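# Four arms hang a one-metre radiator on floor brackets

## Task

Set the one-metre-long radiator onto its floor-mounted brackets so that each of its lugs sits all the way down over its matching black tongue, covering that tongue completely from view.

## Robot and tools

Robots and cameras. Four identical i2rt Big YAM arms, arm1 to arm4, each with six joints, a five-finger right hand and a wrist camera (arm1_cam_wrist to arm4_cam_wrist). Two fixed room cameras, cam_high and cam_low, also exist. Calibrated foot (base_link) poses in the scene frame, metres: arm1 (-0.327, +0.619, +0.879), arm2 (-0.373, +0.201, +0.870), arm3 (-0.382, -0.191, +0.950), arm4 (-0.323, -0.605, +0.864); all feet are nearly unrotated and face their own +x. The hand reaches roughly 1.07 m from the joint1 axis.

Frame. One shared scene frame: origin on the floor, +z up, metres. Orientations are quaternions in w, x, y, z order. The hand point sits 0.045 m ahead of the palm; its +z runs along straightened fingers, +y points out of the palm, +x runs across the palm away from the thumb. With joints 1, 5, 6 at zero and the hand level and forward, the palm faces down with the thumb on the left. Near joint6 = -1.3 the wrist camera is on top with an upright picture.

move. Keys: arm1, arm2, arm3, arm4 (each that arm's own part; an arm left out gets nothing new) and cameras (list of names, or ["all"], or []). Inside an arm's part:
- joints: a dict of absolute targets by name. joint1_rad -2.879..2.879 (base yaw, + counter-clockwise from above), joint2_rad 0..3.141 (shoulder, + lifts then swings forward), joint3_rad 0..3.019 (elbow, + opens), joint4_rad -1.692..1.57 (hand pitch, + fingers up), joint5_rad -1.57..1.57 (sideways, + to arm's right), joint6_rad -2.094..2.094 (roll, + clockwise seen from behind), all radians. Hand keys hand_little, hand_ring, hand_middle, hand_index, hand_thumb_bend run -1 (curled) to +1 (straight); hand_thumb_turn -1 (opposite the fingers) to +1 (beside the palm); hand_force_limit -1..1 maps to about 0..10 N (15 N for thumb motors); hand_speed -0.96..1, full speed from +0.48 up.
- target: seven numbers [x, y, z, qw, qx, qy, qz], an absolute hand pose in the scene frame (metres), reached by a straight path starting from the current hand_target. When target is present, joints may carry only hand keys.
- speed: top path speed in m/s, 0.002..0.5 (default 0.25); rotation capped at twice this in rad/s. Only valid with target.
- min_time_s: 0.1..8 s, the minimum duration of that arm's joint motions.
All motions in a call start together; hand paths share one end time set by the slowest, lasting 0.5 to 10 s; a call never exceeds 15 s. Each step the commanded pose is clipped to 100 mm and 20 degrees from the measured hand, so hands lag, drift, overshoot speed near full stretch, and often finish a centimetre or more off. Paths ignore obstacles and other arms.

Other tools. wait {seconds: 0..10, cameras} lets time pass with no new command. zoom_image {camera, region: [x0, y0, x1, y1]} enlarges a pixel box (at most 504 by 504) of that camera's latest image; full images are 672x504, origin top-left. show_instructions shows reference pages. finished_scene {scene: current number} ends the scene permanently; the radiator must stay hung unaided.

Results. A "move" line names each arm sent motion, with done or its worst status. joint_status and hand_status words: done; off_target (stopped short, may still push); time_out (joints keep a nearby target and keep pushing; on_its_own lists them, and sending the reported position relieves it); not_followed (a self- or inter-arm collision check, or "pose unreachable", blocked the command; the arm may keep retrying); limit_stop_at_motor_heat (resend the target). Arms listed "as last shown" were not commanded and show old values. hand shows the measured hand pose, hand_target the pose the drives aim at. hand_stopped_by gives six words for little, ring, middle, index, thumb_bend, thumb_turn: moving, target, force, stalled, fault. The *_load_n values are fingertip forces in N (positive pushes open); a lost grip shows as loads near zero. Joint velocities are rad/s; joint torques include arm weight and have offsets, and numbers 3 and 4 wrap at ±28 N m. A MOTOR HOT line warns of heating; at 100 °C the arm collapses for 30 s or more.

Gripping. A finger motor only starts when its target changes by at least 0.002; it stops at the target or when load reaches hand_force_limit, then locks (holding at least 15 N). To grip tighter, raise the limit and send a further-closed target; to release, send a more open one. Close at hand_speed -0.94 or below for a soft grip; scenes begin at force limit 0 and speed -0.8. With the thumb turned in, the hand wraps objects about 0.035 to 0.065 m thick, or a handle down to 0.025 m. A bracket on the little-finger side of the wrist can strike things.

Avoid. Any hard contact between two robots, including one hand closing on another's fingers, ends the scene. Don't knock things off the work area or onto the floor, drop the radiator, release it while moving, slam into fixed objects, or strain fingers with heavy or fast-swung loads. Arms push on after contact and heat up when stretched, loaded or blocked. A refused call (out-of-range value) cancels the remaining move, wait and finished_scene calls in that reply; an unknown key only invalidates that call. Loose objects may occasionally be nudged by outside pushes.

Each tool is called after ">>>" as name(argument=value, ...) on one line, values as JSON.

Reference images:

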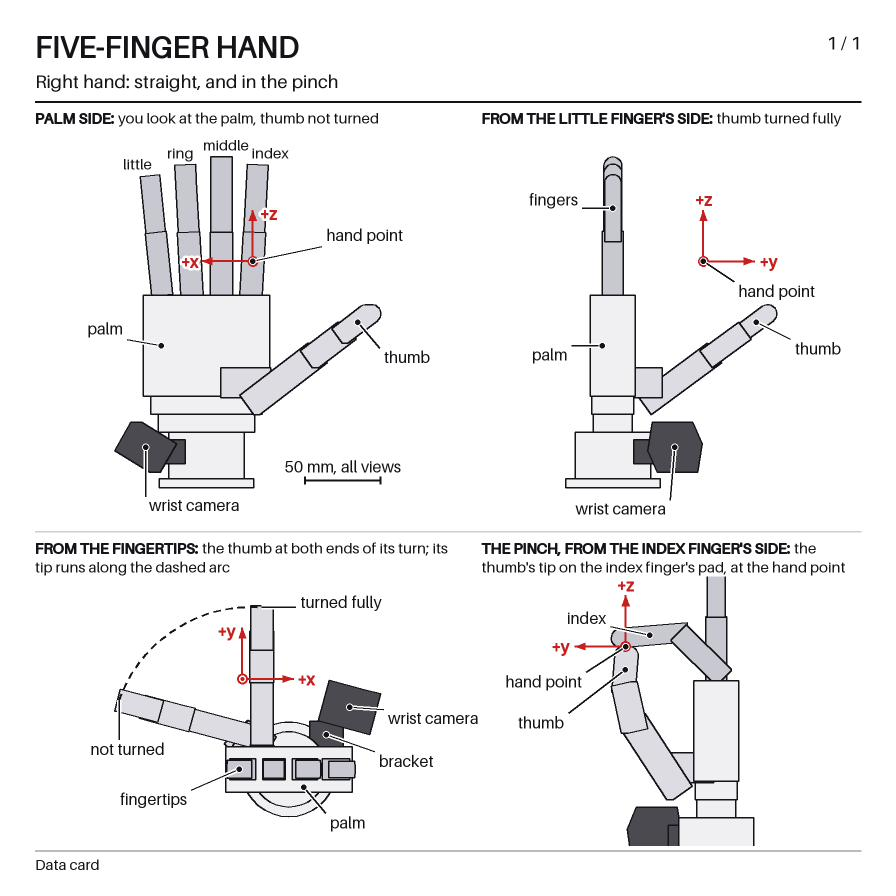

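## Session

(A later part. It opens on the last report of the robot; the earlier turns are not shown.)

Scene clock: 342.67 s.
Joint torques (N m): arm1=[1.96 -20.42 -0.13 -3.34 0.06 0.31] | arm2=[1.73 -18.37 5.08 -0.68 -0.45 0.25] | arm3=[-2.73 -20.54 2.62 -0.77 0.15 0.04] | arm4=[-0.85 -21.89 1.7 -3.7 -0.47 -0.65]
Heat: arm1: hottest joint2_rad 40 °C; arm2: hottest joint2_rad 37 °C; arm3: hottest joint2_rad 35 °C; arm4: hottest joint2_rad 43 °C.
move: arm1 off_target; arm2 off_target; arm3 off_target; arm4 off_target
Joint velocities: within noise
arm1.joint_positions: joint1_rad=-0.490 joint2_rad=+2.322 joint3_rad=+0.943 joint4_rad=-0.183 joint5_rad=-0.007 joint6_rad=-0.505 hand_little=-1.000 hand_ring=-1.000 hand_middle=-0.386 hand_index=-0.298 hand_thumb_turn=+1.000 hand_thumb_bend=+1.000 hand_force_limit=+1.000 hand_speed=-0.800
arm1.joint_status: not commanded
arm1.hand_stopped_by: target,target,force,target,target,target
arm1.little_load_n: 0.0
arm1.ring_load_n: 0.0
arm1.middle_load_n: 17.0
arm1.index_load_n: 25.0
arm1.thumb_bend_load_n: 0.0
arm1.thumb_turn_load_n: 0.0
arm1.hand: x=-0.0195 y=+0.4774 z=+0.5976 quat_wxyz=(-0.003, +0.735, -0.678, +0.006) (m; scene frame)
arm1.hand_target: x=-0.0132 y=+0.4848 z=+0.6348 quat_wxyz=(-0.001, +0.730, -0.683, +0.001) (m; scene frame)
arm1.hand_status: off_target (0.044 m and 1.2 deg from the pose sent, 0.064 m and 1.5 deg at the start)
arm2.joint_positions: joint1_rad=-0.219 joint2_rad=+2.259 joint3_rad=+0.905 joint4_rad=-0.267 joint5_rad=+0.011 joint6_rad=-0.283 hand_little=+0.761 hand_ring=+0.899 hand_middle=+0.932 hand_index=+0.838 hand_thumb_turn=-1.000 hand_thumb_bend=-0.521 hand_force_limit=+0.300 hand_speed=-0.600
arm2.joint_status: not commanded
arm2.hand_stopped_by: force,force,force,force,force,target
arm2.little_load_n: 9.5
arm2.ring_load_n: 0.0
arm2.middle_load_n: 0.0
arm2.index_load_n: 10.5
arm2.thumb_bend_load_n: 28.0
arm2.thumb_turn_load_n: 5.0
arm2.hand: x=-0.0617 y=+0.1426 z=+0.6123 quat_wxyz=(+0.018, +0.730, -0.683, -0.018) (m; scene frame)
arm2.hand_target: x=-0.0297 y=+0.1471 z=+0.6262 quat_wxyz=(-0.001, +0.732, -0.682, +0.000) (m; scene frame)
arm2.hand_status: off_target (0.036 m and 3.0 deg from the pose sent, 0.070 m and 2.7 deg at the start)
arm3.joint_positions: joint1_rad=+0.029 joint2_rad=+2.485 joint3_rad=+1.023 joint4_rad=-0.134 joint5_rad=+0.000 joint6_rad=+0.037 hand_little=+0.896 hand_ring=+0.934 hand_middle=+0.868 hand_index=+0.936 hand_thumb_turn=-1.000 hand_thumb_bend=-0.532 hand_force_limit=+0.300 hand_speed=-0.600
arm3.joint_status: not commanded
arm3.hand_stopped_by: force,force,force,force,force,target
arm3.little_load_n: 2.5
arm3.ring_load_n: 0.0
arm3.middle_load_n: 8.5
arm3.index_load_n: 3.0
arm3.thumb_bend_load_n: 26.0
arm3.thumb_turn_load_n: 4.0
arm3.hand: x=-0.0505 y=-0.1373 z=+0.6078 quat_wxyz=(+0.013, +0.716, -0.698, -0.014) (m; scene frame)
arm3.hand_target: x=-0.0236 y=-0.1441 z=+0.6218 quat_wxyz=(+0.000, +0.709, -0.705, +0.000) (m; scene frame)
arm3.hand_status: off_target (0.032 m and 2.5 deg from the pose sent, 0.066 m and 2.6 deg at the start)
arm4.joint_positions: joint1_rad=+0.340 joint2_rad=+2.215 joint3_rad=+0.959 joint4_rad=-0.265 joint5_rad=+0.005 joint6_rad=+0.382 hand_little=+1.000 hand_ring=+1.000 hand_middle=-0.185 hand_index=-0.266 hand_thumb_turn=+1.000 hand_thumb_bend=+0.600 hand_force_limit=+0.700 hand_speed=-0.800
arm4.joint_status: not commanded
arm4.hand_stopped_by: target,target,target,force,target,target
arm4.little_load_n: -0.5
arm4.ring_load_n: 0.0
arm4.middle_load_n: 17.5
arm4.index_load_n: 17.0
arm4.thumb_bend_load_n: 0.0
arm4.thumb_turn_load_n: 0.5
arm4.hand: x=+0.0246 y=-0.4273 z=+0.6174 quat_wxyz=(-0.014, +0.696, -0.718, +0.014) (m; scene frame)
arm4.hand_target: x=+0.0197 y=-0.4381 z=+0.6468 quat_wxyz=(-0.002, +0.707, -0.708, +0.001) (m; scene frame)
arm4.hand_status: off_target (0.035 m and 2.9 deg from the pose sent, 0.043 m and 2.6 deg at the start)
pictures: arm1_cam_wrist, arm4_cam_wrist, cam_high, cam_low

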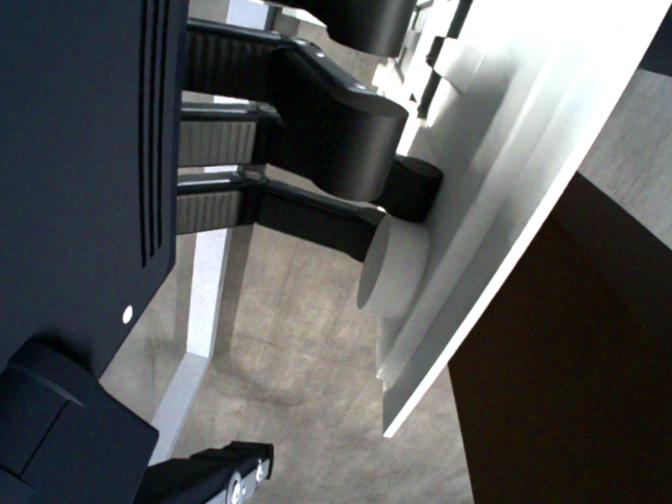

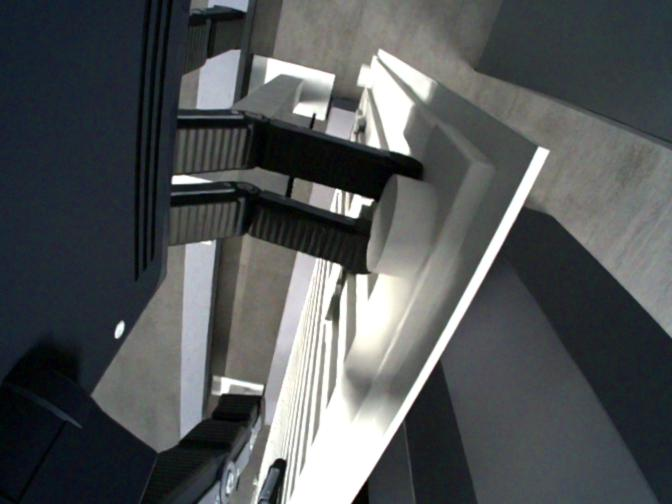

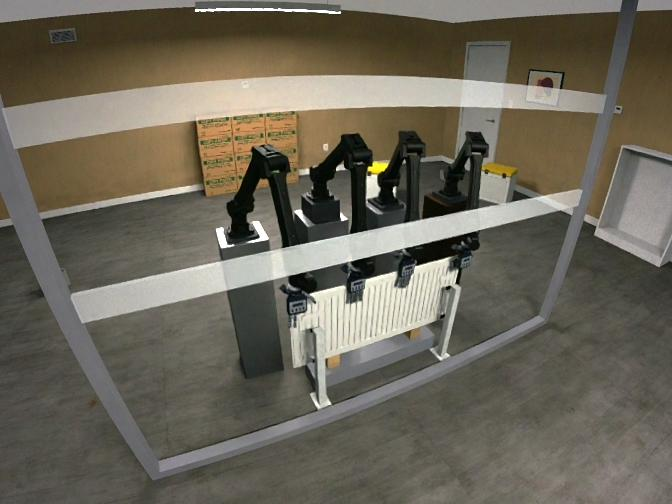

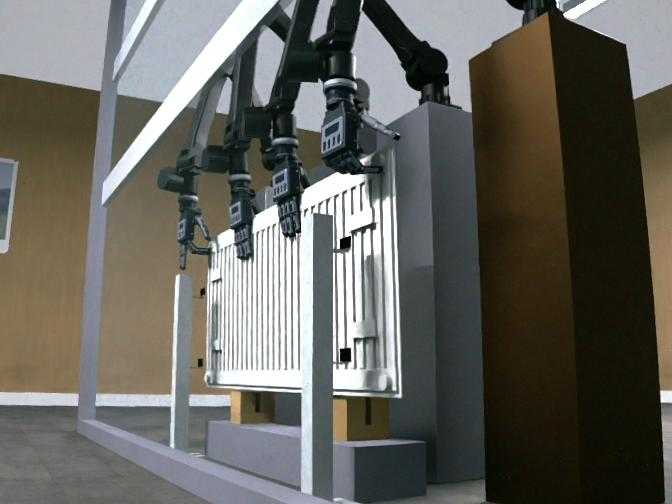

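>>> move(arm1={"target": [0.018, 0.485, 0.640, 0, 0.7301, -0.6834, 0], "speed": 0.03}, arm2={"target": [0.001, 0.148, 0.626, 0, 0.7314, -0.6819, 0], "speed": 0.03}, arm3={"target": [0.007, -0.144, 0.622, 0, 0.709, -0.7052, 0], "speed": 0.03}, arm4={"target": [0.050, -0.439, 0.650, 0, 0.7071, -0.7071, 0], "speed": 0.03}, cameras=["arm1_cam_wrist", "arm4_cam_wrist", "cam_high", "cam_low"])

>>> zoom_image(camera="cam_low", region=[160, 220, 260, 400])

>>> zoom_image(camera="cam_low", region=[290, 180, 430, 380])

>>> zoom_image(camera="arm4_cam_wrist", region=[180, 20, 430, 220])

Scene clock: 350.60 s.
Joint torques (N m): arm1=[3.9 -20.89 3.14 -4.07 -0.04 0.52] | arm2=[2.26 -19.43 7.57 -0.27 -0.84 0.34] | arm3=[-2.96 -21.77 5.29 -0.46 0.26 0.03] | arm4=[-2.2 -21.89 5.5 -4.6 -0.33 -0.86]
Heat: arm1: hottest joint2_rad 41 °C; arm2: hottest joint2_rad 37 °C; arm3: hottest joint2_rad 35 °C; arm4: hottest joint2_rad 43 °C.
move: arm1 off_target; arm2 off_target; arm3 off_target; arm4 off_target
Joint velocities: within noise
arm1.joint_positions: joint1_rad=-0.484 joint2_rad=+2.340 joint3_rad=+0.976 joint4_rad=-0.215 joint5_rad=-0.004 joint6_rad=-0.497 hand_little=-1.000 hand_ring=-1.000 hand_middle=-0.386 hand_index=-0.297 hand_thumb_turn=+1.000 hand_thumb_bend=+1.000 hand_force_limit=+1.000 hand_speed=-0.800
arm1.joint_status: not commanded
arm1.hand_stopped_by: target,target,force,target,target,target
arm1.little_load_n: 0.0
arm1.ring_load_n: 0.0
arm1.middle_load_n: 16.5
arm1.index_load_n: 26.5
arm1.thumb_bend_load_n: 0.0
arm1.thumb_turn_load_n: 0.0
arm1.hand: x=-0.0135 y=+0.4770 z=+0.5944 quat_wxyz=(+0.001, +0.735, -0.679, -0.001) (m; scene frame)
arm1.hand_target: x=+0.0159 y=+0.4851 z=+0.6354 quat_wxyz=(-0.002, +0.730, -0.683, +0.003) (m; scene frame)
arm1.hand_status: off_target (0.056 m and 0.8 deg from the pose sent, 0.057 m and 1.2 deg at the start)
arm2.joint_positions: joint1_rad=-0.212 joint2_rad=+2.286 joint3_rad=+0.960 joint4_rad=-0.343 joint5_rad=+0.019 joint6_rad=-0.279 hand_little=+0.761 hand_ring=+0.899 hand_middle=+0.932 hand_index=+0.838 hand_thumb_turn=-1.000 hand_thumb_bend=-0.520 hand_force_limit=+0.300 hand_speed=-0.600
arm2.joint_status: not commanded
arm2.hand_stopped_by: force,force,force,force,force,target
arm2.little_load_n: 10.0
arm2.ring_load_n: 0.0
arm2.middle_load_n: 0.0
arm2.index_load_n: 14.0
arm2.thumb_bend_load_n: 32.0
arm2.thumb_turn_load_n: 5.5
arm2.hand: x=-0.0567 y=+0.1423 z=+0.6109 quat_wxyz=(+0.034, +0.730, -0.681, -0.036) (m; scene frame)
arm2.hand_target: x=-0.0010 y=+0.1481 z=+0.6281 quat_wxyz=(-0.001, +0.732, -0.682, -0.001) (m; scene frame)
arm2.hand_status: off_target (0.060 m and 5.7 deg from the pose sent, 0.065 m and 3.0 deg at the start)
arm3.joint_positions: joint1_rad=+0.028 joint2_rad=+2.505 joint3_rad=+1.077 joint4_rad=-0.217 joint5_rad=-0.002 joint6_rad=+0.035 hand_little=+0.896 hand_ring=+0.934 hand_middle=+0.868 hand_index=+0.936 hand_thumb_turn=-1.000 hand_thumb_bend=-0.532 hand_force_limit=+0.300 hand_speed=-0.600
arm3.joint_status: not commanded
arm3.hand_stopped_by: force,force,force,force,force,target
arm3.little_load_n: 3.0
arm3.ring_load_n: 0.0
arm3.middle_load_n: 11.0
arm3.index_load_n: 5.5
arm3.thumb_bend_load_n: 27.5
arm3.thumb_turn_load_n: 4.5
arm3.hand: x=-0.0466 y=-0.1370 z=+0.6063 quat_wxyz=(+0.030, +0.716, -0.697, -0.031) (m; scene frame)
arm3.hand_target: x=+0.0055 y=-0.1444 z=+0.6234 quat_wxyz=(+0.000, +0.709, -0.705, +0.000) (m; scene frame)
arm3.hand_status: off_target (0.056 m and 5.1 deg from the pose sent, 0.060 m and 2.5 deg at the start)
arm4.joint_positions: joint1_rad=+0.335 joint2_rad=+2.239 joint3_rad=+0.992 joint4_rad=-0.294 joint5_rad=+0.000 joint6_rad=+0.377 hand_little=+1.000 hand_ring=+1.000 hand_middle=-0.185 hand_index=-0.266 hand_thumb_turn=+1.000 hand_thumb_bend=+0.600 hand_force_limit=+0.700 hand_speed=-0.800
arm4.joint_status: not commanded
arm4.hand_stopped_by: target,target,target,force,target,target
arm4.little_load_n: 0.0
arm4.ring_load_n: 0.0
arm4.middle_load_n: 18.0
arm4.index_load_n: 18.5
arm4.thumb_bend_load_n: 0.0
arm4.thumb_turn_load_n: 0.0
arm4.hand: x=+0.0292 y=-0.4272 z=+0.6127 quat_wxyz=(-0.006, +0.696, -0.718, +0.008) (m; scene frame)
arm4.hand_target: x=+0.0488 y=-0.4387 z=+0.6474 quat_wxyz=(-0.004, +0.706, -0.708, +0.002) (m; scene frame)
arm4.hand_status: off_target (0.044 m and 2.2 deg from the pose sent, 0.043 m and 2.9 deg at the start)
pictures: arm1_cam_wrist, arm4_cam_wrist, cam_high, cam_low

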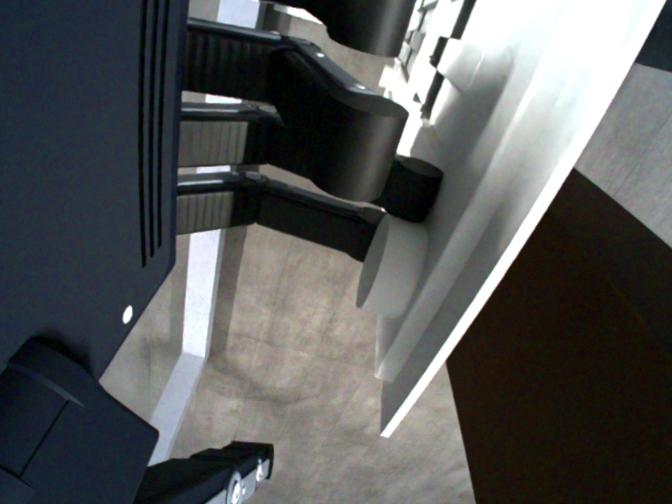

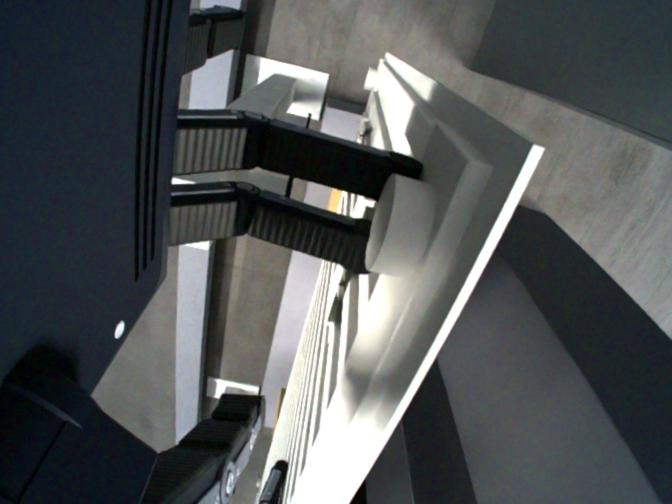

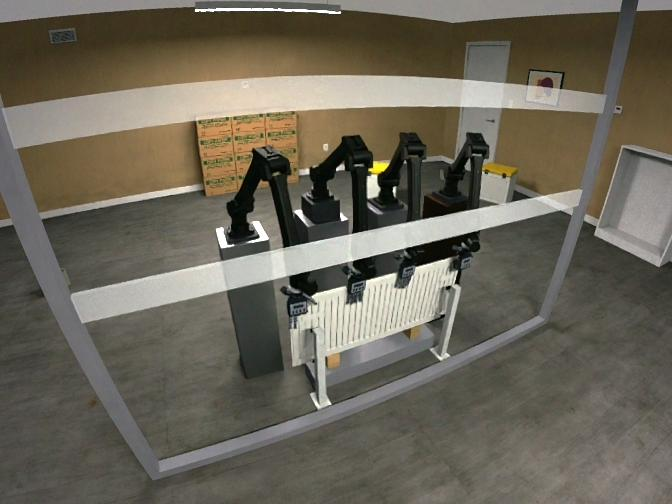

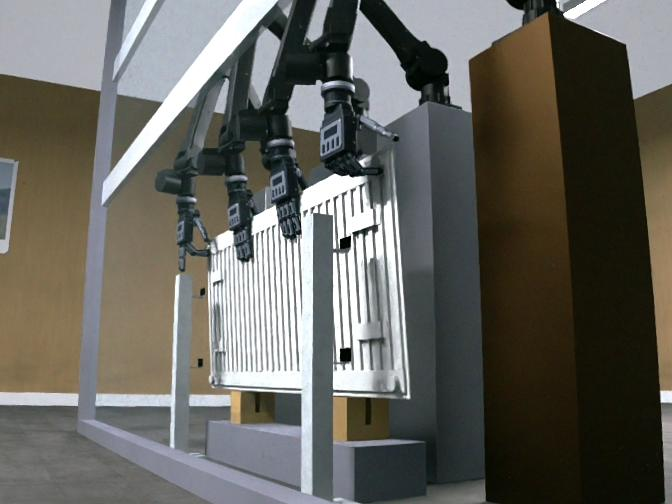

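Scaled by 2.800 from the camera's 672x504 image, which has a finer 960x720 frame.

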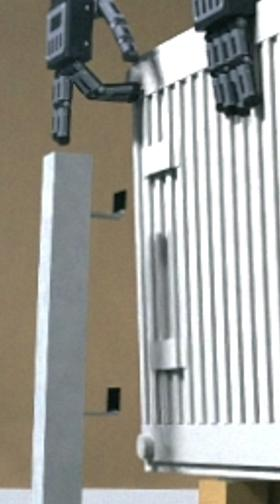

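Scaled by 2.520 from the camera's 672x504 image, which has a finer 960x720 frame.

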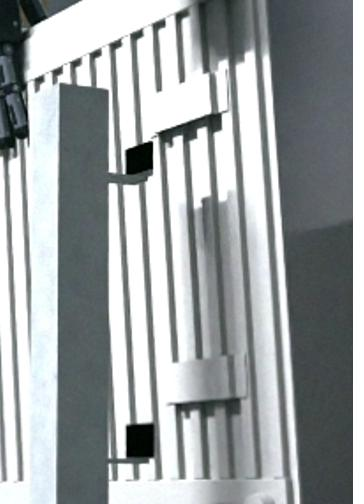

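Scaled by 2.016 from the camera's 672x504 image, which has a finer 960x720 frame.

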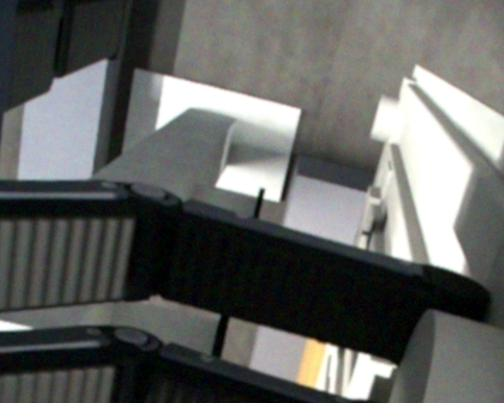

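>>> move(cameras=["all"])

>>> zoom_image(camera="cam_low", region=[290, 180, 430, 380])

>>> zoom_image(camera="cam_high", region=[270, 240, 480, 400])

Scene clock: 353.40 s.
Joint torques (N m): arm1=[3.78 -21.01 3.25 -4.11 -0.05 0.52] | arm2=[2.37 -19.31 7.66 -0.31 -0.84 0.34] | arm3=[-2.96 -21.71 5.27 -0.44 0.25 0.03] | arm4=[-1.61 -21.42 5.44 -4.67 -0.33 -0.83]
Heat: arm1: hottest joint2_rad 42 °C; arm2: hottest joint2_rad 37 °C; arm3: hottest joint2_rad 35 °C; arm4: hottest joint2_rad 43 °C.
Joint velocities: within noise
arm1.joint_positions: joint1_rad=-0.484 joint2_rad=+2.340 joint3_rad=+0.976 joint4_rad=-0.215 joint5_rad=-0.004 joint6_rad=-0.497 hand_little=-1.000 hand_ring=-1.000 hand_middle=-0.386 hand_index=-0.297 hand_thumb_turn=+1.000 hand_thumb_bend=+1.000 hand_force_limit=+1.000 hand_speed=-0.800
arm1.joint_status: not commanded
arm1.hand_stopped_by: target,target,force,target,target,target
arm1.little_load_n: 0.0
arm1.ring_load_n: 0.0
arm1.middle_load_n: 16.5
arm1.index_load_n: 26.5
arm1.thumb_bend_load_n: 0.0
arm1.thumb_turn_load_n: 0.0
arm1.hand: x=-0.0135 y=+0.4770 z=+0.5944 quat_wxyz=(+0.001, +0.735, -0.679, -0.001) (m; scene frame)
arm1.hand_target: x=+0.0159 y=+0.4851 z=+0.6354 quat_wxyz=(-0.002, +0.730, -0.683, +0.003) (m; scene frame)
arm1.hand_status: off_target (0.056 m and 0.8 deg from the pose sent, 0.057 m and 1.2 deg at the start)
arm2.joint_positions: joint1_rad=-0.212 joint2_rad=+2.286 joint3_rad=+0.960 joint4_rad=-0.343 joint5_rad=+0.019 joint6_rad=-0.279 hand_little=+0.761 hand_ring=+0.899 hand_middle=+0.932 hand_index=+0.838 hand_thumb_turn=-1.000 hand_thumb_bend=-0.520 hand_force_limit=+0.300 hand_speed=-0.600
arm2.joint_status: not commanded
arm2.hand_stopped_by: force,force,force,force,force,target
arm2.little_load_n: 10.0
arm2.ring_load_n: 0.0
arm2.middle_load_n: 0.0
arm2.index_load_n: 14.0
arm2.thumb_bend_load_n: 31.5
arm2.thumb_turn_load_n: 6.0
arm2.hand: x=-0.0567 y=+0.1423 z=+0.6109 quat_wxyz=(+0.034, +0.730, -0.681, -0.036) (m; scene frame)
arm2.hand_target: x=-0.0010 y=+0.1481 z=+0.6281 quat_wxyz=(-0.001, +0.732, -0.682, -0.001) (m; scene frame)
arm2.hand_status: off_target (0.060 m and 5.7 deg from the pose sent, 0.065 m and 3.0 deg at the start)
arm3.joint_positions: joint1_rad=+0.028 joint2_rad=+2.505 joint3_rad=+1.077 joint4_rad=-0.217 joint5_rad=-0.002 joint6_rad=+0.034 hand_little=+0.896 hand_ring=+0.934 hand_middle=+0.868 hand_index=+0.936 hand_thumb_turn=-1.000 hand_thumb_bend=-0.532 hand_force_limit=+0.300 hand_speed=-0.600
arm3.joint_status: not commanded
arm3.hand_stopped_by: force,force,force,force,force,target
arm3.little_load_n: 2.5
arm3.ring_load_n: 0.0
arm3.middle_load_n: 11.0
arm3.index_load_n: 5.5
arm3.thumb_bend_load_n: 27.0
arm3.thumb_turn_load_n: 4.0
arm3.hand: x=-0.0466 y=-0.1370 z=+0.6063 quat_wxyz=(+0.030, +0.716, -0.697, -0.031) (m; scene frame)
arm3.hand_target: x=+0.0055 y=-0.1444 z=+0.6234 quat_wxyz=(+0.000, +0.709, -0.705, +0.000) (m; scene frame)
arm3.hand_status: off_target (0.056 m and 5.1 deg from the pose sent, 0.060 m and 2.5 deg at the start)
arm4.joint_positions: joint1_rad=+0.335 joint2_rad=+2.239 joint3_rad=+0.992 joint4_rad=-0.294 joint5_rad=+0.000 joint6_rad=+0.377 hand_little=+1.000 hand_ring=+1.000 hand_middle=-0.185 hand_index=-0.266 hand_thumb_turn=+1.000 hand_thumb_bend=+0.600 hand_force_limit=+0.700 hand_speed=-0.800
arm4.joint_status: not commanded
arm4.hand_stopped_by: target,target,target,force,target,target
arm4.little_load_n: 0.0
arm4.ring_load_n: 0.0
arm4.middle_load_n: 18.5
arm4.index_load_n: 18.5
arm4.thumb_bend_load_n: 0.0
arm4.thumb_turn_load_n: 0.0
arm4.hand: x=+0.0292 y=-0.4272 z=+0.6127 quat_wxyz=(-0.006, +0.696, -0.718, +0.008) (m; scene frame)
arm4.hand_target: x=+0.0488 y=-0.4387 z=+0.6474 quat_wxyz=(-0.004, +0.706, -0.708, +0.002) (m; scene frame)
arm4.hand_status: off_target (0.044 m and 2.2 deg from the pose sent, 0.043 m and 2.9 deg at the start)
pictures: arm1_cam_wrist, arm2_cam_wrist, arm3_cam_wrist, arm4_cam_wrist, cam_high, cam_low

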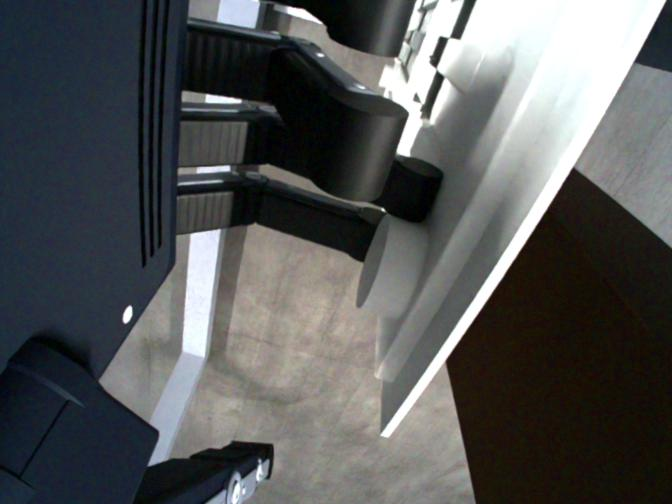

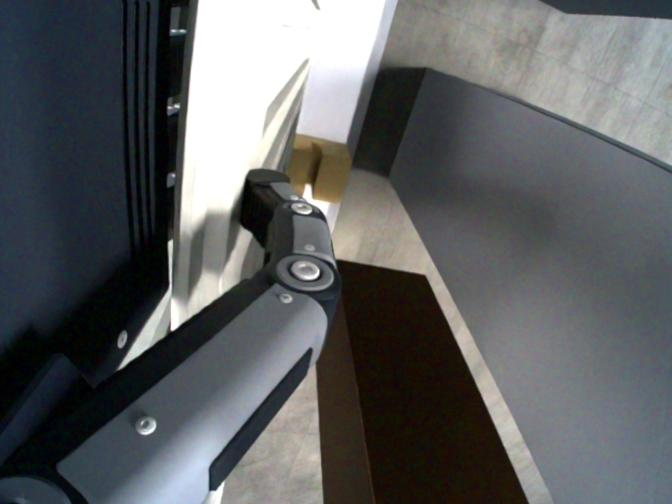

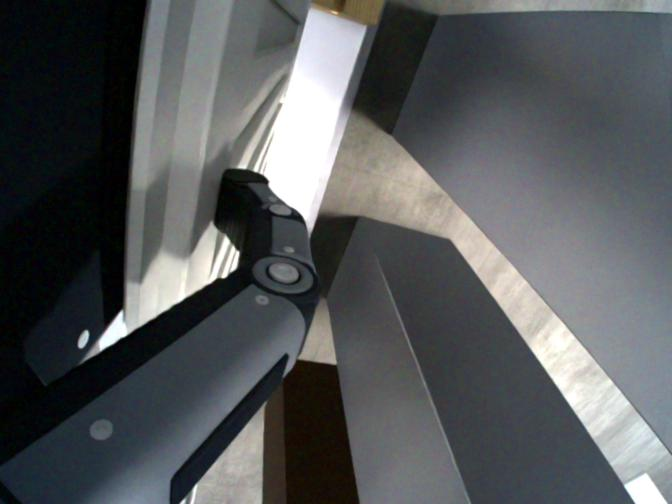

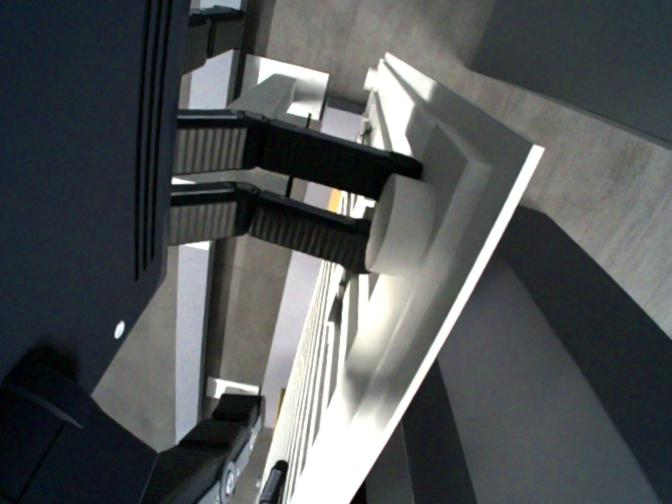

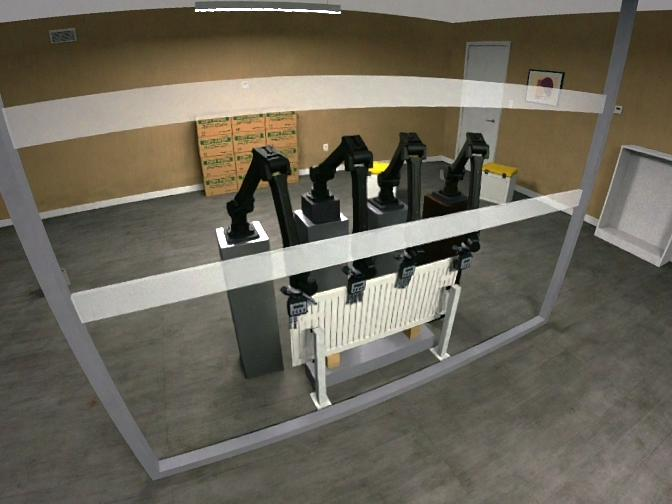

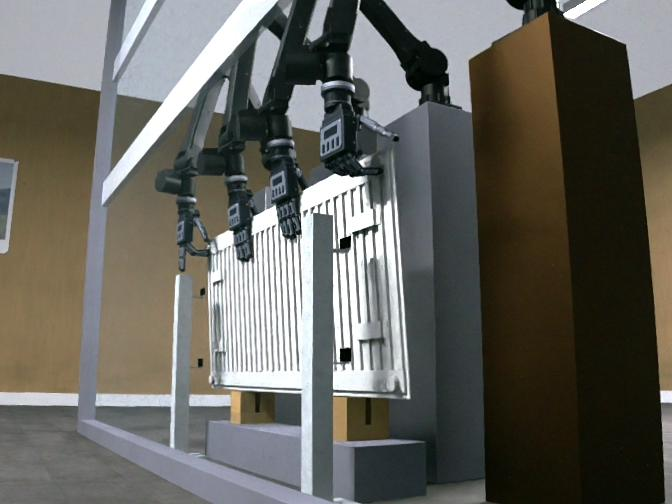

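Scaled by 2.520 from the camera's 672x504 image, which has a finer 960x720 frame.

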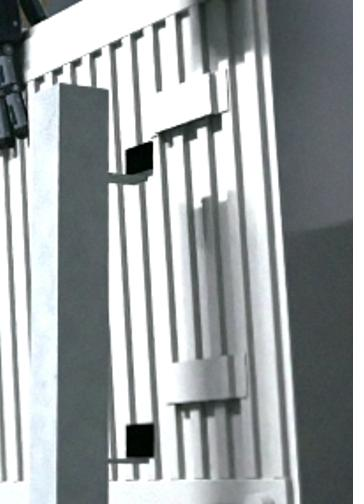

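Scaled by 2.400 from the camera's 672x504 image, which has a finer 960x720 frame.

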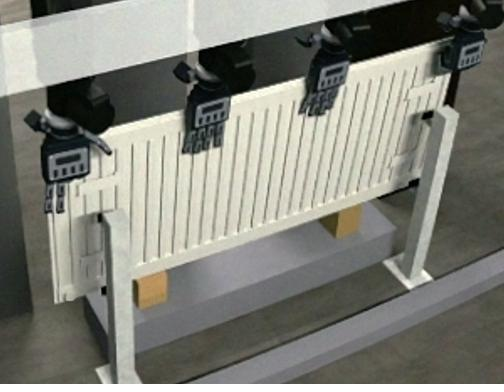

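>>> move(arm1={"target": [-0.014, 0.482, 0.640, 0, 0.7301, -0.6834, 0], "speed": 0.03}, arm2={"target": [-0.032, 0.145, 0.626, 0, 0.7314, -0.6819, 0], "speed": 0.03}, arm3={"target": [-0.026, -0.142, 0.622, 0, 0.709, -0.7052, 0], "speed": 0.03}, arm4={"target": [0.018, -0.436, 0.650, 0, 0.7071, -0.7071, 0], "speed": 0.03, "joints": {"hand_thumb_bend": 0.0}}, cameras=["cam_low"])

>>> zoom_image(camera="cam_low", region=[290, 180, 430, 380])

>>> zoom_image(camera="cam_low", region=[290, 0, 450, 220])

Scene clock: 363.80 s.
Joint torques (N m): arm1=[0.85 -22.18 -1.68 -2.51 -0.11 0.18] | arm2=[0.85 -20.48 2.81 0.13 -0.57 0.14] | arm3=[-2.32 -22.3 0.57 -0.01 0.21 0.05] | arm4=[-0.32 -22.83 0.38 -3.14 -0.25 -0.56]
Heat: arm1: hottest joint2_rad 43 °C; arm2: hottest joint2_rad 38 °C; arm3: hottest joint2_rad 35 °C; arm4: hottest joint2_rad 43 °C.
move: arm1 off_target; arm2 off_target; arm3 off_target; arm4 off_target
Joint velocities: within noise
arm1.joint_positions: joint1_rad=-0.484 joint2_rad=+2.343 joint3_rad=+0.963 joint4_rad=-0.202 joint5_rad=-0.001 joint6_rad=-0.503 hand_little=-1.000 hand_ring=-1.000 hand_middle=-0.386 hand_index=-0.294 hand_thumb_turn=+1.000 hand_thumb_bend=+1.000 hand_force_limit=+1.000 hand_speed=-0.800
arm1.joint_status: not commanded
arm1.hand_stopped_by: target,target,force,target,target,target
arm1.little_load_n: 0.0
arm1.ring_load_n: 0.0
arm1.middle_load_n: 20.0
arm1.index_load_n: 26.0
arm1.thumb_bend_load_n: 0.0
arm1.thumb_turn_load_n: 0.0
arm1.hand: x=-0.0193 y=+0.4783 z=+0.5925 quat_wxyz=(+0.003, +0.737, -0.676, -0.002) (m; scene frame)
arm1.hand_target: x=-0.0151 y=+0.4820 z=+0.6332 quat_wxyz=(+0.000, +0.730, -0.683, +0.000) (m; scene frame)
arm1.hand_status: off_target (0.048 m and 1.2 deg from the pose sent, 0.046 m and 0.8 deg at the start)
arm2.joint_positions: joint1_rad=-0.216 joint2_rad=+2.280 joint3_rad=+0.922 joint4_rad=-0.281 joint5_rad=+0.015 joint6_rad=-0.279 hand_little=+0.761 hand_ring=+0.899 hand_middle=+0.932 hand_index=+0.838 hand_thumb_turn=-1.000 hand_thumb_bend=-0.520 hand_force_limit=+0.300 hand_speed=-0.600
arm2.joint_status: not commanded
arm2.hand_stopped_by: force,force,force,force,force,target
arm2.little_load_n: 10.5
arm2.ring_load_n: 0.0
arm2.middle_load_n: 0.0
arm2.index_load_n: 12.5
arm2.thumb_bend_load_n: 28.5
arm2.thumb_turn_load_n: 4.5
arm2.hand: x=-0.0625 y=+0.1431 z=+0.6071 quat_wxyz=(+0.025, +0.729, -0.683, -0.025) (m; scene frame)
arm2.hand_target: x=-0.0330 y=+0.1450 z=+0.6255 quat_wxyz=(+0.000, +0.732, -0.682, +0.000) (m; scene frame)
arm2.hand_status: off_target (0.036 m and 4.0 deg from the pose sent, 0.029 m and 5.7 deg at the start)
arm3.joint_positions: joint1_rad=+0.028 joint2_rad=+2.505 joint3_rad=+1.039 joint4_rad=-0.145 joint5_rad=-0.002 joint6_rad=+0.040 hand_little=+0.896 hand_ring=+0.934 hand_middle=+0.868 hand_index=+0.936 hand_thumb_turn=-1.000 hand_thumb_bend=-0.532 hand_force_limit=+0.300 hand_speed=-0.600
arm3.joint_status: not commanded
arm3.hand_stopped_by: force,force,force,force,force,target
arm3.little_load_n: 3.5
arm3.ring_load_n: 0.5
arm3.middle_load_n: 8.0
arm3.index_load_n: 2.0
arm3.thumb_bend_load_n: 26.0
arm3.thumb_turn_load_n: 4.0
arm3.hand: x=-0.0520 y=-0.1370 z=+0.6021 quat_wxyz=(+0.018, +0.714, -0.699, -0.019) (m; scene frame)
arm3.hand_target: x=-0.0267 y=-0.1420 z=+0.6211 quat_wxyz=(+0.000, +0.709, -0.705, +0.000) (m; scene frame)
arm3.hand_status: off_target (0.033 m and 3.1 deg from the pose sent, 0.026 m and 5.1 deg at the start)
arm4.joint_positions: joint1_rad=+0.338 joint2_rad=+2.239 joint3_rad=+0.971 joint4_rad=-0.281 joint5_rad=-0.002 joint6_rad=+0.378 hand_little=+1.000 hand_ring=+1.000 hand_middle=-0.184 hand_index=-0.266 hand_thumb_turn=+1.000 hand_thumb_bend=+0.000 hand_force_limit=+0.700 hand_speed=-0.800
arm4.joint_status: all done
arm4.hand_stopped_by: target,target,target,force,target,target
arm4.little_load_n: 0.0
arm4.ring_load_n: 0.0
arm4.middle_load_n: 19.0
arm4.index_load_n: 19.0
arm4.thumb_bend_load_n: 0.0
arm4.thumb_turn_load_n: 0.0
arm4.hand: x=+0.0194 y=-0.4290 z=+0.6107 quat_wxyz=(-0.003, +0.696, -0.718, +0.005) (m; scene frame)
arm4.hand_target: x=+0.0174 y=-0.4355 z=+0.6453 quat_wxyz=(-0.001, +0.707, -0.707, +0.000) (m; scene frame)
arm4.hand_status: off_target (0.040 m and 1.9 deg from the pose sent, 0.040 m and 2.2 deg at the start)
pictures: cam_low

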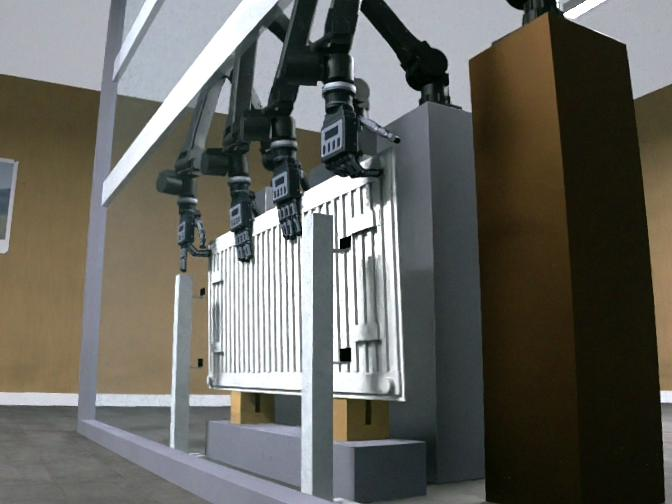

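Scaled by 2.520 from the camera's 672x504 image, which has a finer 960x720 frame.

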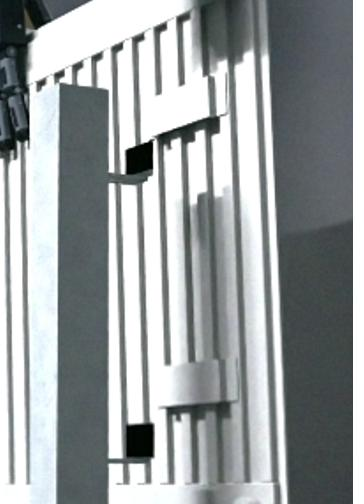

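Scaled by 2.291 from the camera's 672x504 image, which has a finer 960x720 frame.

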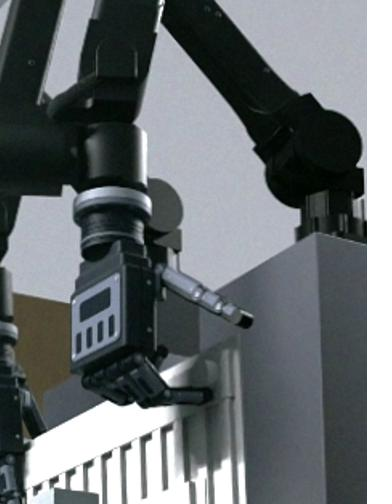

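>>> move(arm1={"target": [-0.014, 0.482, 0.646, -0.0636, 0.7273, -0.6808, 0.0596], "speed": 0.05}, arm2={"target": [-0.032, 0.145, 0.632, 0, 0.7314, -0.6819, 0], "speed": 0.05}, arm3={"target": [-0.026, -0.142, 0.628, 0, 0.709, -0.7052, 0], "speed": 0.05}, arm4={"target": [0.018, -0.436, 0.656, -0.0616, 0.7044, -0.7044, 0.0616], "speed": 0.05}, cameras=["arm1_cam_wrist", "arm4_cam_wrist", "cam_low"])

>>> zoom_image(camera="cam_low", region=[290, 180, 430, 380])

Scene clock: 367.53 s.
Joint torques (N m): arm1=[0.15 -23.18 -3.19 -1.63 -0.65 0.37] | arm2=[0.79 -21.07 3.06 -0.62 -0.69 0.13] | arm3=[-2.32 -23.47 0.57 -0.53 0.19 0.05] | arm4=[0.67 -24.12 -1.13 -1.69 0.17 -0.56]
Heat: arm1: hottest joint2_rad 44 °C; arm2: hottest joint2_rad 39 °C; arm3: hottest joint2_rad 36 °C; arm4: hottest joint2_rad 44 °C.
move: arm1 off_target; arm2 off_target; arm3 off_target; arm4 off_target
Joint velocities: within noise
arm1.joint_positions: joint1_rad=-0.518 joint2_rad=+2.306 joint3_rad=+0.850 joint4_rad=+0.001 joint5_rad=-0.073 joint6_rad=-0.555 hand_little=-1.000 hand_ring=-1.000 hand_middle=-0.386 hand_index=-0.283 hand_thumb_turn=+1.000 hand_thumb_bend=+1.000 hand_force_limit=+1.000 hand_speed=-0.800
arm1.joint_status: not commanded
arm1.hand_stopped_by: target,target,force,target,target,target
arm1.little_load_n: 0.0
arm1.ring_load_n: 0.0
arm1.middle_load_n: 16.5
arm1.index_load_n: 27.0
arm1.thumb_bend_load_n: 0.0
arm1.thumb_turn_load_n: 0.0
arm1.hand: x=-0.0224 y=+0.4788 z=+0.5928 quat_wxyz=(-0.050, +0.743, -0.666, +0.048) (m; scene frame)
arm1.hand_target: x=-0.0156 y=+0.4822 z=+0.6367 quat_wxyz=(-0.064, +0.728, -0.680, +0.059) (m; scene frame)
arm1.hand_status: off_target (0.054 m and 3.2 deg from the pose sent, 0.054 m and 10.5 deg at the start)
arm2.joint_positions: joint1_rad=-0.217 joint2_rad=+2.279 joint3_rad=+0.913 joint4_rad=-0.273 joint5_rad=+0.018 joint6_rad=-0.279 hand_little=+0.761 hand_ring=+0.899 hand_middle=+0.932 hand_index=+0.838 hand_thumb_turn=-1.000 hand_thumb_bend=-0.520 hand_force_limit=+0.300 hand_speed=-0.600
arm2.joint_status: not commanded
arm2.hand_stopped_by: force,force,force,force,force,target
arm2.little_load_n: 10.0
arm2.ring_load_n: 0.0
arm2.middle_load_n: 0.0
arm2.index_load_n: 13.0
arm2.thumb_bend_load_n: 29.5
arm2.thumb_turn_load_n: 4.5
arm2.hand: x=-0.0658 y=+0.1430 z=+0.6070 quat_wxyz=(+0.026, +0.729, -0.684, -0.024) (m; scene frame)
arm2.hand_target: x=-0.0333 y=+0.1450 z=+0.6308 quat_wxyz=(+0.000, +0.732, -0.682, +0.000) (m; scene frame)
arm2.hand_status: off_target (0.042 m and 4.1 deg from the pose sent, 0.039 m and 4.0 deg at the start)
arm3.joint_positions: joint1_rad=+0.028 joint2_rad=+2.504 joint3_rad=+1.029 joint4_rad=-0.140 joint5_rad=-0.001 joint6_rad=+0.041 hand_little=+0.896 hand_ring=+0.934 hand_middle=+0.868 hand_index=+0.936 hand_thumb_turn=-1.000 hand_thumb_bend=-0.532 hand_force_limit=+0.300 hand_speed=-0.600
arm3.joint_status: not commanded
arm3.hand_stopped_by: force,force,force,force,force,target
arm3.little_load_n: 3.5
arm3.ring_load_n: 0.0
arm3.middle_load_n: 9.5
arm3.index_load_n: 4.0
arm3.thumb_bend_load_n: 26.5
arm3.thumb_turn_load_n: 4.5
arm3.hand: x=-0.0564 y=-0.1373 z=+0.6023 quat_wxyz=(+0.019, +0.714, -0.700, -0.020) (m; scene frame)
arm3.hand_target: x=-0.0271 y=-0.1420 z=+0.6264 quat_wxyz=(+0.000, +0.709, -0.705, +0.000) (m; scene frame)
arm3.hand_status: off_target (0.040 m and 3.3 deg from the pose sent, 0.037 m and 3.1 deg at the start)
arm4.joint_positions: joint1_rad=+0.365 joint2_rad=+2.191 joint3_rad=+0.845 joint4_rad=-0.075 joint5_rad=+0.050 joint6_rad=+0.403 hand_little=+1.000 hand_ring=+1.000 hand_middle=-0.185 hand_index=-0.266 hand_thumb_turn=+1.000 hand_thumb_bend=+0.000 hand_force_limit=+0.700 hand_speed=-0.800
arm4.joint_status: not commanded
arm4.hand_stopped_by: target,target,target,force,target,target
arm4.little_load_n: 0.0
arm4.ring_load_n: 0.0
arm4.middle_load_n: 17.5
arm4.index_load_n: 19.5
arm4.thumb_bend_load_n: 0.0
arm4.thumb_turn_load_n: 0.0
arm4.hand: x=+0.0130 y=-0.4299 z=+0.6117 quat_wxyz=(-0.052, +0.695, -0.716, +0.054) (m; scene frame)
arm4.hand_target: x=+0.0171 y=-0.4355 z=+0.6494 quat_wxyz=(-0.062, +0.704, -0.705, +0.062) (m; scene frame)
arm4.hand_status: off_target (0.045 m and 2.2 deg from the pose sent, 0.046 m and 9.4 deg at the start)
pictures: arm1_cam_wrist, arm4_cam_wrist, cam_low

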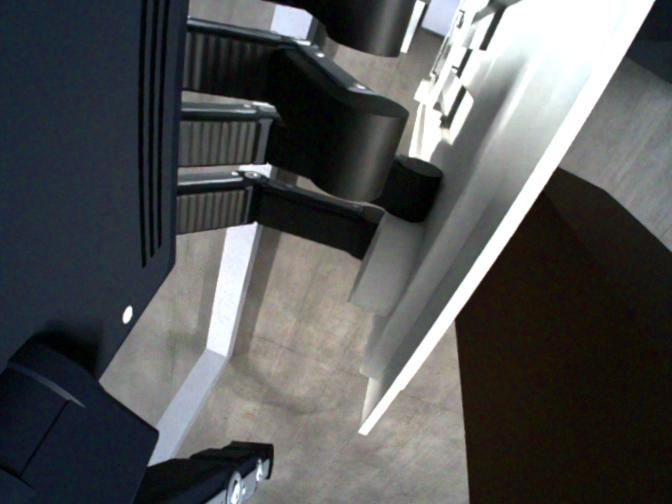

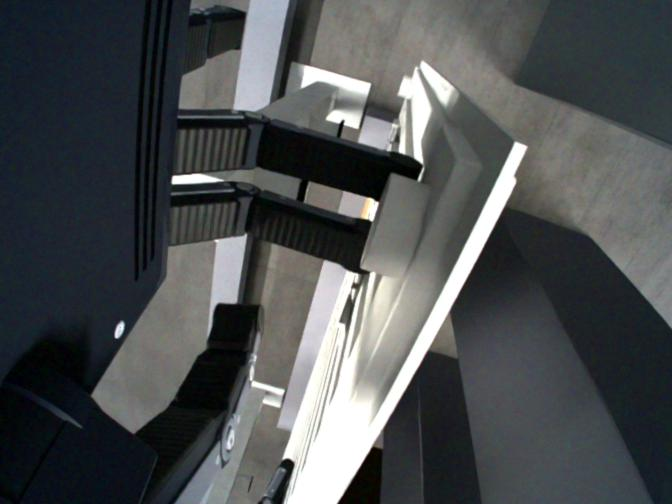

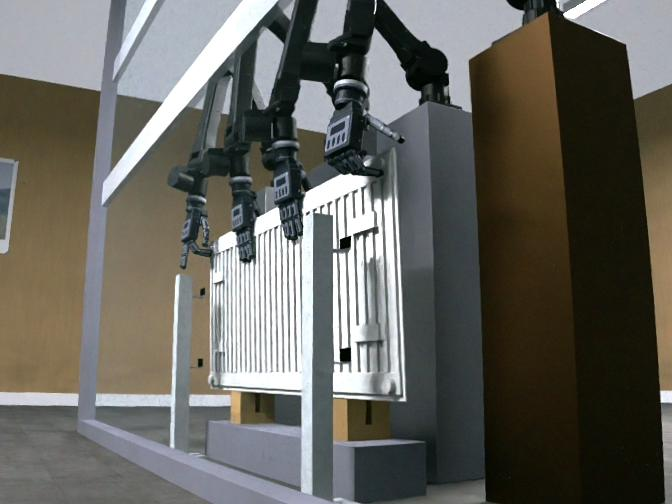

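Scaled by 2.520 from the camera's 672x504 image, which has a finer 960x720 frame.

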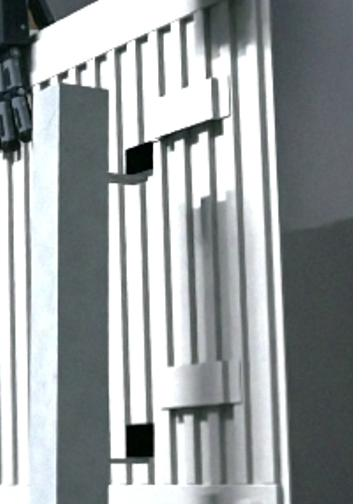

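>>> move(arm1={"target": [-0.010, 0.482, 0.654, -0.0636, 0.7273, -0.6808, 0.0596], "speed": 0.03}, arm2={"target": [-0.028, 0.145, 0.642, 0, 0.7314, -0.6819, 0], "speed": 0.03}, arm3={"target": [-0.022, -0.142, 0.637, 0, 0.709, -0.7052, 0], "speed": 0.03}, arm4={"target": [0.022, -0.436, 0.664, -0.0616, 0.7044, -0.7044, 0.0616], "speed": 0.03}, cameras=["arm1_cam_wrist", "arm4_cam_wrist", "cam_low"])

>>> zoom_image(camera="cam_low", region=[290, 180, 430, 380])

>>> zoom_image(camera="cam_low", region=[160, 220, 260, 400])

Scene clock: 369.47 s.
Joint torques (N m): arm1=[0.67 -22.83 -2.09 -2.37 -0.53 0.43] | arm2=[1.08 -21.77 3.49 -0.91 -0.65 0.15] | arm3=[-2.32 -23.88 0.75 -0.77 0.18 0.06] | arm4=[-0.5 -24.82 -0.01 -2.65 0.08 -0.59]
Heat: arm1: hottest joint2_rad 44 °C; arm2: hottest joint2_rad 39 °C; arm3: hottest joint2_rad 36 °C; arm4: hottest joint2_rad 44 °C.
move: arm1 off_target; arm2 off_target; arm3 off_target; arm4 off_target
Joint velocities: within noise
arm1.joint_positions: joint1_rad=-0.518 joint2_rad=+2.283 joint3_rad=+0.839 joint4_rad=-0.002 joint5_rad=-0.076 joint6_rad=-0.555 hand_little=-1.000 hand_ring=-1.000 hand_middle=-0.386 hand_index=-0.283 hand_thumb_turn=+1.000 hand_thumb_bend=+1.000 hand_force_limit=+1.000 hand_speed=-0.800
arm1.joint_status: not commanded
arm1.hand_stopped_by: target,target,force,target,target,target
arm1.little_load_n: 0.0
arm1.ring_load_n: 0.0
arm1.middle_load_n: 16.0
arm1.index_load_n: 26.0
arm1.thumb_bend_load_n: 0.0
arm1.thumb_turn_load_n: 0.0
arm1.hand: x=-0.0206 y=+0.4786 z=+0.5999 quat_wxyz=(-0.052, +0.742, -0.666, +0.052) (m; scene frame)
arm1.hand_target: x=-0.0115 y=+0.4822 z=+0.6447 quat_wxyz=(-0.064, +0.728, -0.680, +0.060) (m; scene frame)
arm1.hand_status: off_target (0.055 m and 2.9 deg from the pose sent, 0.063 m and 3.2 deg at the start)
arm2.joint_positions: joint1_rad=-0.217 joint2_rad=+2.261 joint3_rad=+0.913 joint4_rad=-0.293 joint5_rad=+0.017 joint6_rad=-0.279 hand_little=+0.761 hand_ring=+0.899 hand_middle=+0.932 hand_index=+0.838 hand_thumb_turn=-1.000 hand_thumb_bend=-0.520 hand_force_limit=+0.300 hand_speed=-0.600
arm2.joint_status: not commanded
arm2.hand_stopped_by: force,force,force,force,force,target
arm2.little_load_n: 10.5
arm2.ring_load_n: 0.0
arm2.middle_load_n: 0.0
arm2.index_load_n: 12.5
arm2.thumb_bend_load_n: 28.5
arm2.thumb_turn_load_n: 4.5
arm2.hand: x=-0.0640 y=+0.1428 z=+0.6140 quat_wxyz=(+0.026, +0.729, -0.684, -0.025) (m; scene frame)
arm2.hand_target: x=-0.0296 y=+0.1451 z=+0.6404 quat_wxyz=(+0.000, +0.732, -0.682, +0.000) (m; scene frame)
arm2.hand_status: off_target (0.046 m and 4.1 deg from the pose sent, 0.052 m and 4.1 deg at the start)
arm3.joint_positions: joint1_rad=+0.028 joint2_rad=+2.485 joint3_rad=+1.027 joint4_rad=-0.156 joint5_rad=-0.001 joint6_rad=+0.041 hand_little=+0.896 hand_ring=+0.934 hand_middle=+0.868 hand_index=+0.936 hand_thumb_turn=-1.000 hand_thumb_bend=-0.532 hand_force_limit=+0.300 hand_speed=-0.600
arm3.joint_status: not commanded
arm3.hand_stopped_by: force,force,force,force,force,target
arm3.little_load_n: 3.5
arm3.ring_load_n: 0.0
arm3.middle_load_n: 9.0
arm3.index_load_n: 3.0
arm3.thumb_bend_load_n: 26.0
arm3.thumb_turn_load_n: 4.0
arm3.hand: x=-0.0536 y=-0.1372 z=+0.6091 quat_wxyz=(+0.019, +0.714, -0.700, -0.020) (m; scene frame)
arm3.hand_target: x=-0.0231 y=-0.1420 z=+0.6352 quat_wxyz=(+0.000, +0.709, -0.705, +0.000) (m; scene frame)
arm3.hand_status: off_target (0.042 m and 3.3 deg from the pose sent, 0.049 m and 3.3 deg at the start)
arm4.joint_positions: joint1_rad=+0.365 joint2_rad=+2.170 joint3_rad=+0.840 joint4_rad=-0.080 joint5_rad=+0.052 joint6_rad=+0.403 hand_little=+1.000 hand_ring=+1.000 hand_middle=-0.185 hand_index=-0.266 hand_thumb_turn=+1.000 hand_thumb_bend=+0.000 hand_force_limit=+0.700 hand_speed=-0.800
arm4.joint_status: not commanded
arm4.hand_stopped_by: target,target,target,force,target,target
arm4.little_load_n: 0.0
arm4.ring_load_n: 0.0
arm4.middle_load_n: 16.5
arm4.index_load_n: 19.0
arm4.thumb_bend_load_n: 0.0
arm4.thumb_turn_load_n: 0.0
arm4.hand: x=+0.0162 y=-0.4290 z=+0.6184 quat_wxyz=(-0.057, +0.694, -0.715, +0.057) (m; scene frame)
arm4.hand_target: x=+0.0212 y=-0.4355 z=+0.6574 quat_wxyz=(-0.062, +0.704, -0.705, +0.062) (m; scene frame)
arm4.hand_status: off_target (0.046 m and 1.9 deg from the pose sent, 0.053 m and 2.2 deg at the start)
pictures: arm1_cam_wrist, arm4_cam_wrist, cam_low

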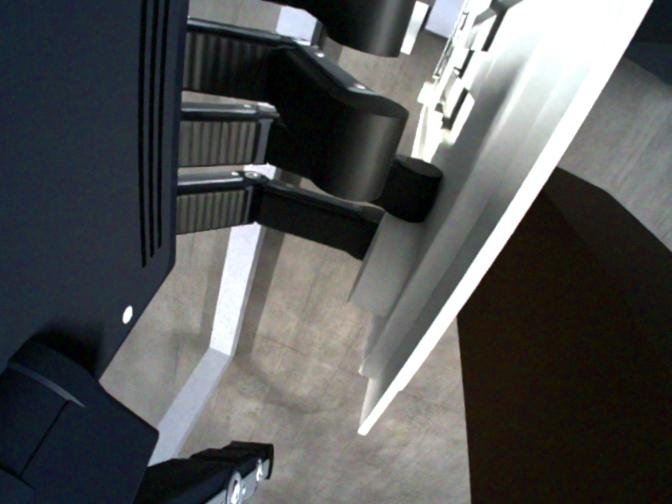

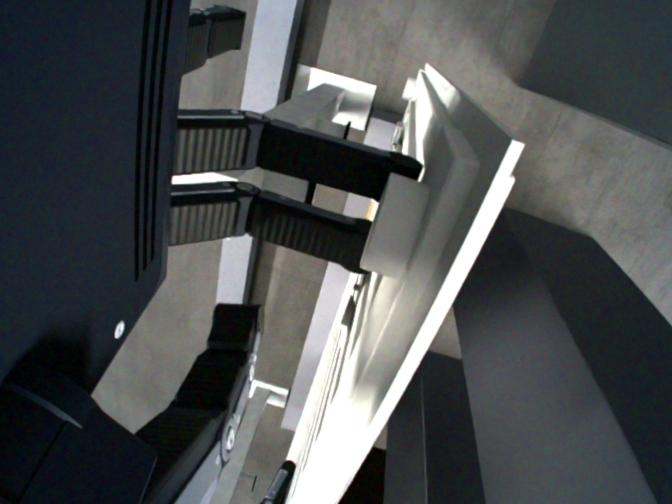

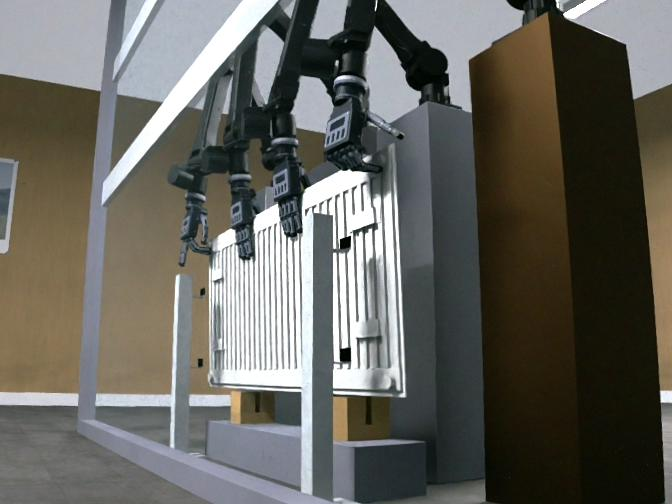

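Scaled by 2.520 from the camera's 672x504 image, which has a finer 960x720 frame.

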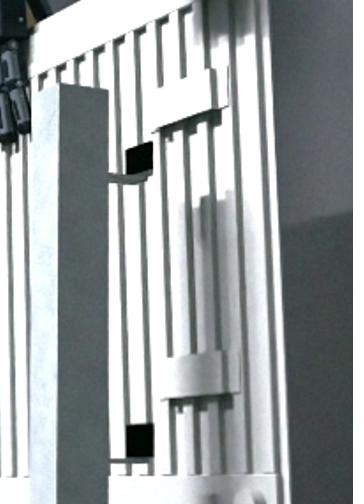

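Scaled by 2.800 from the camera's 672x504 image, which has a finer 960x720 frame.

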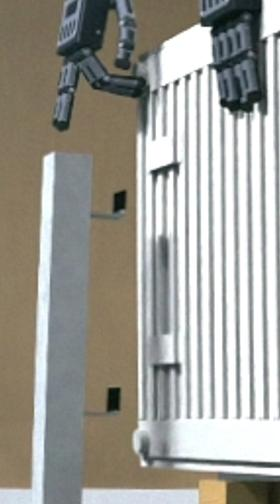

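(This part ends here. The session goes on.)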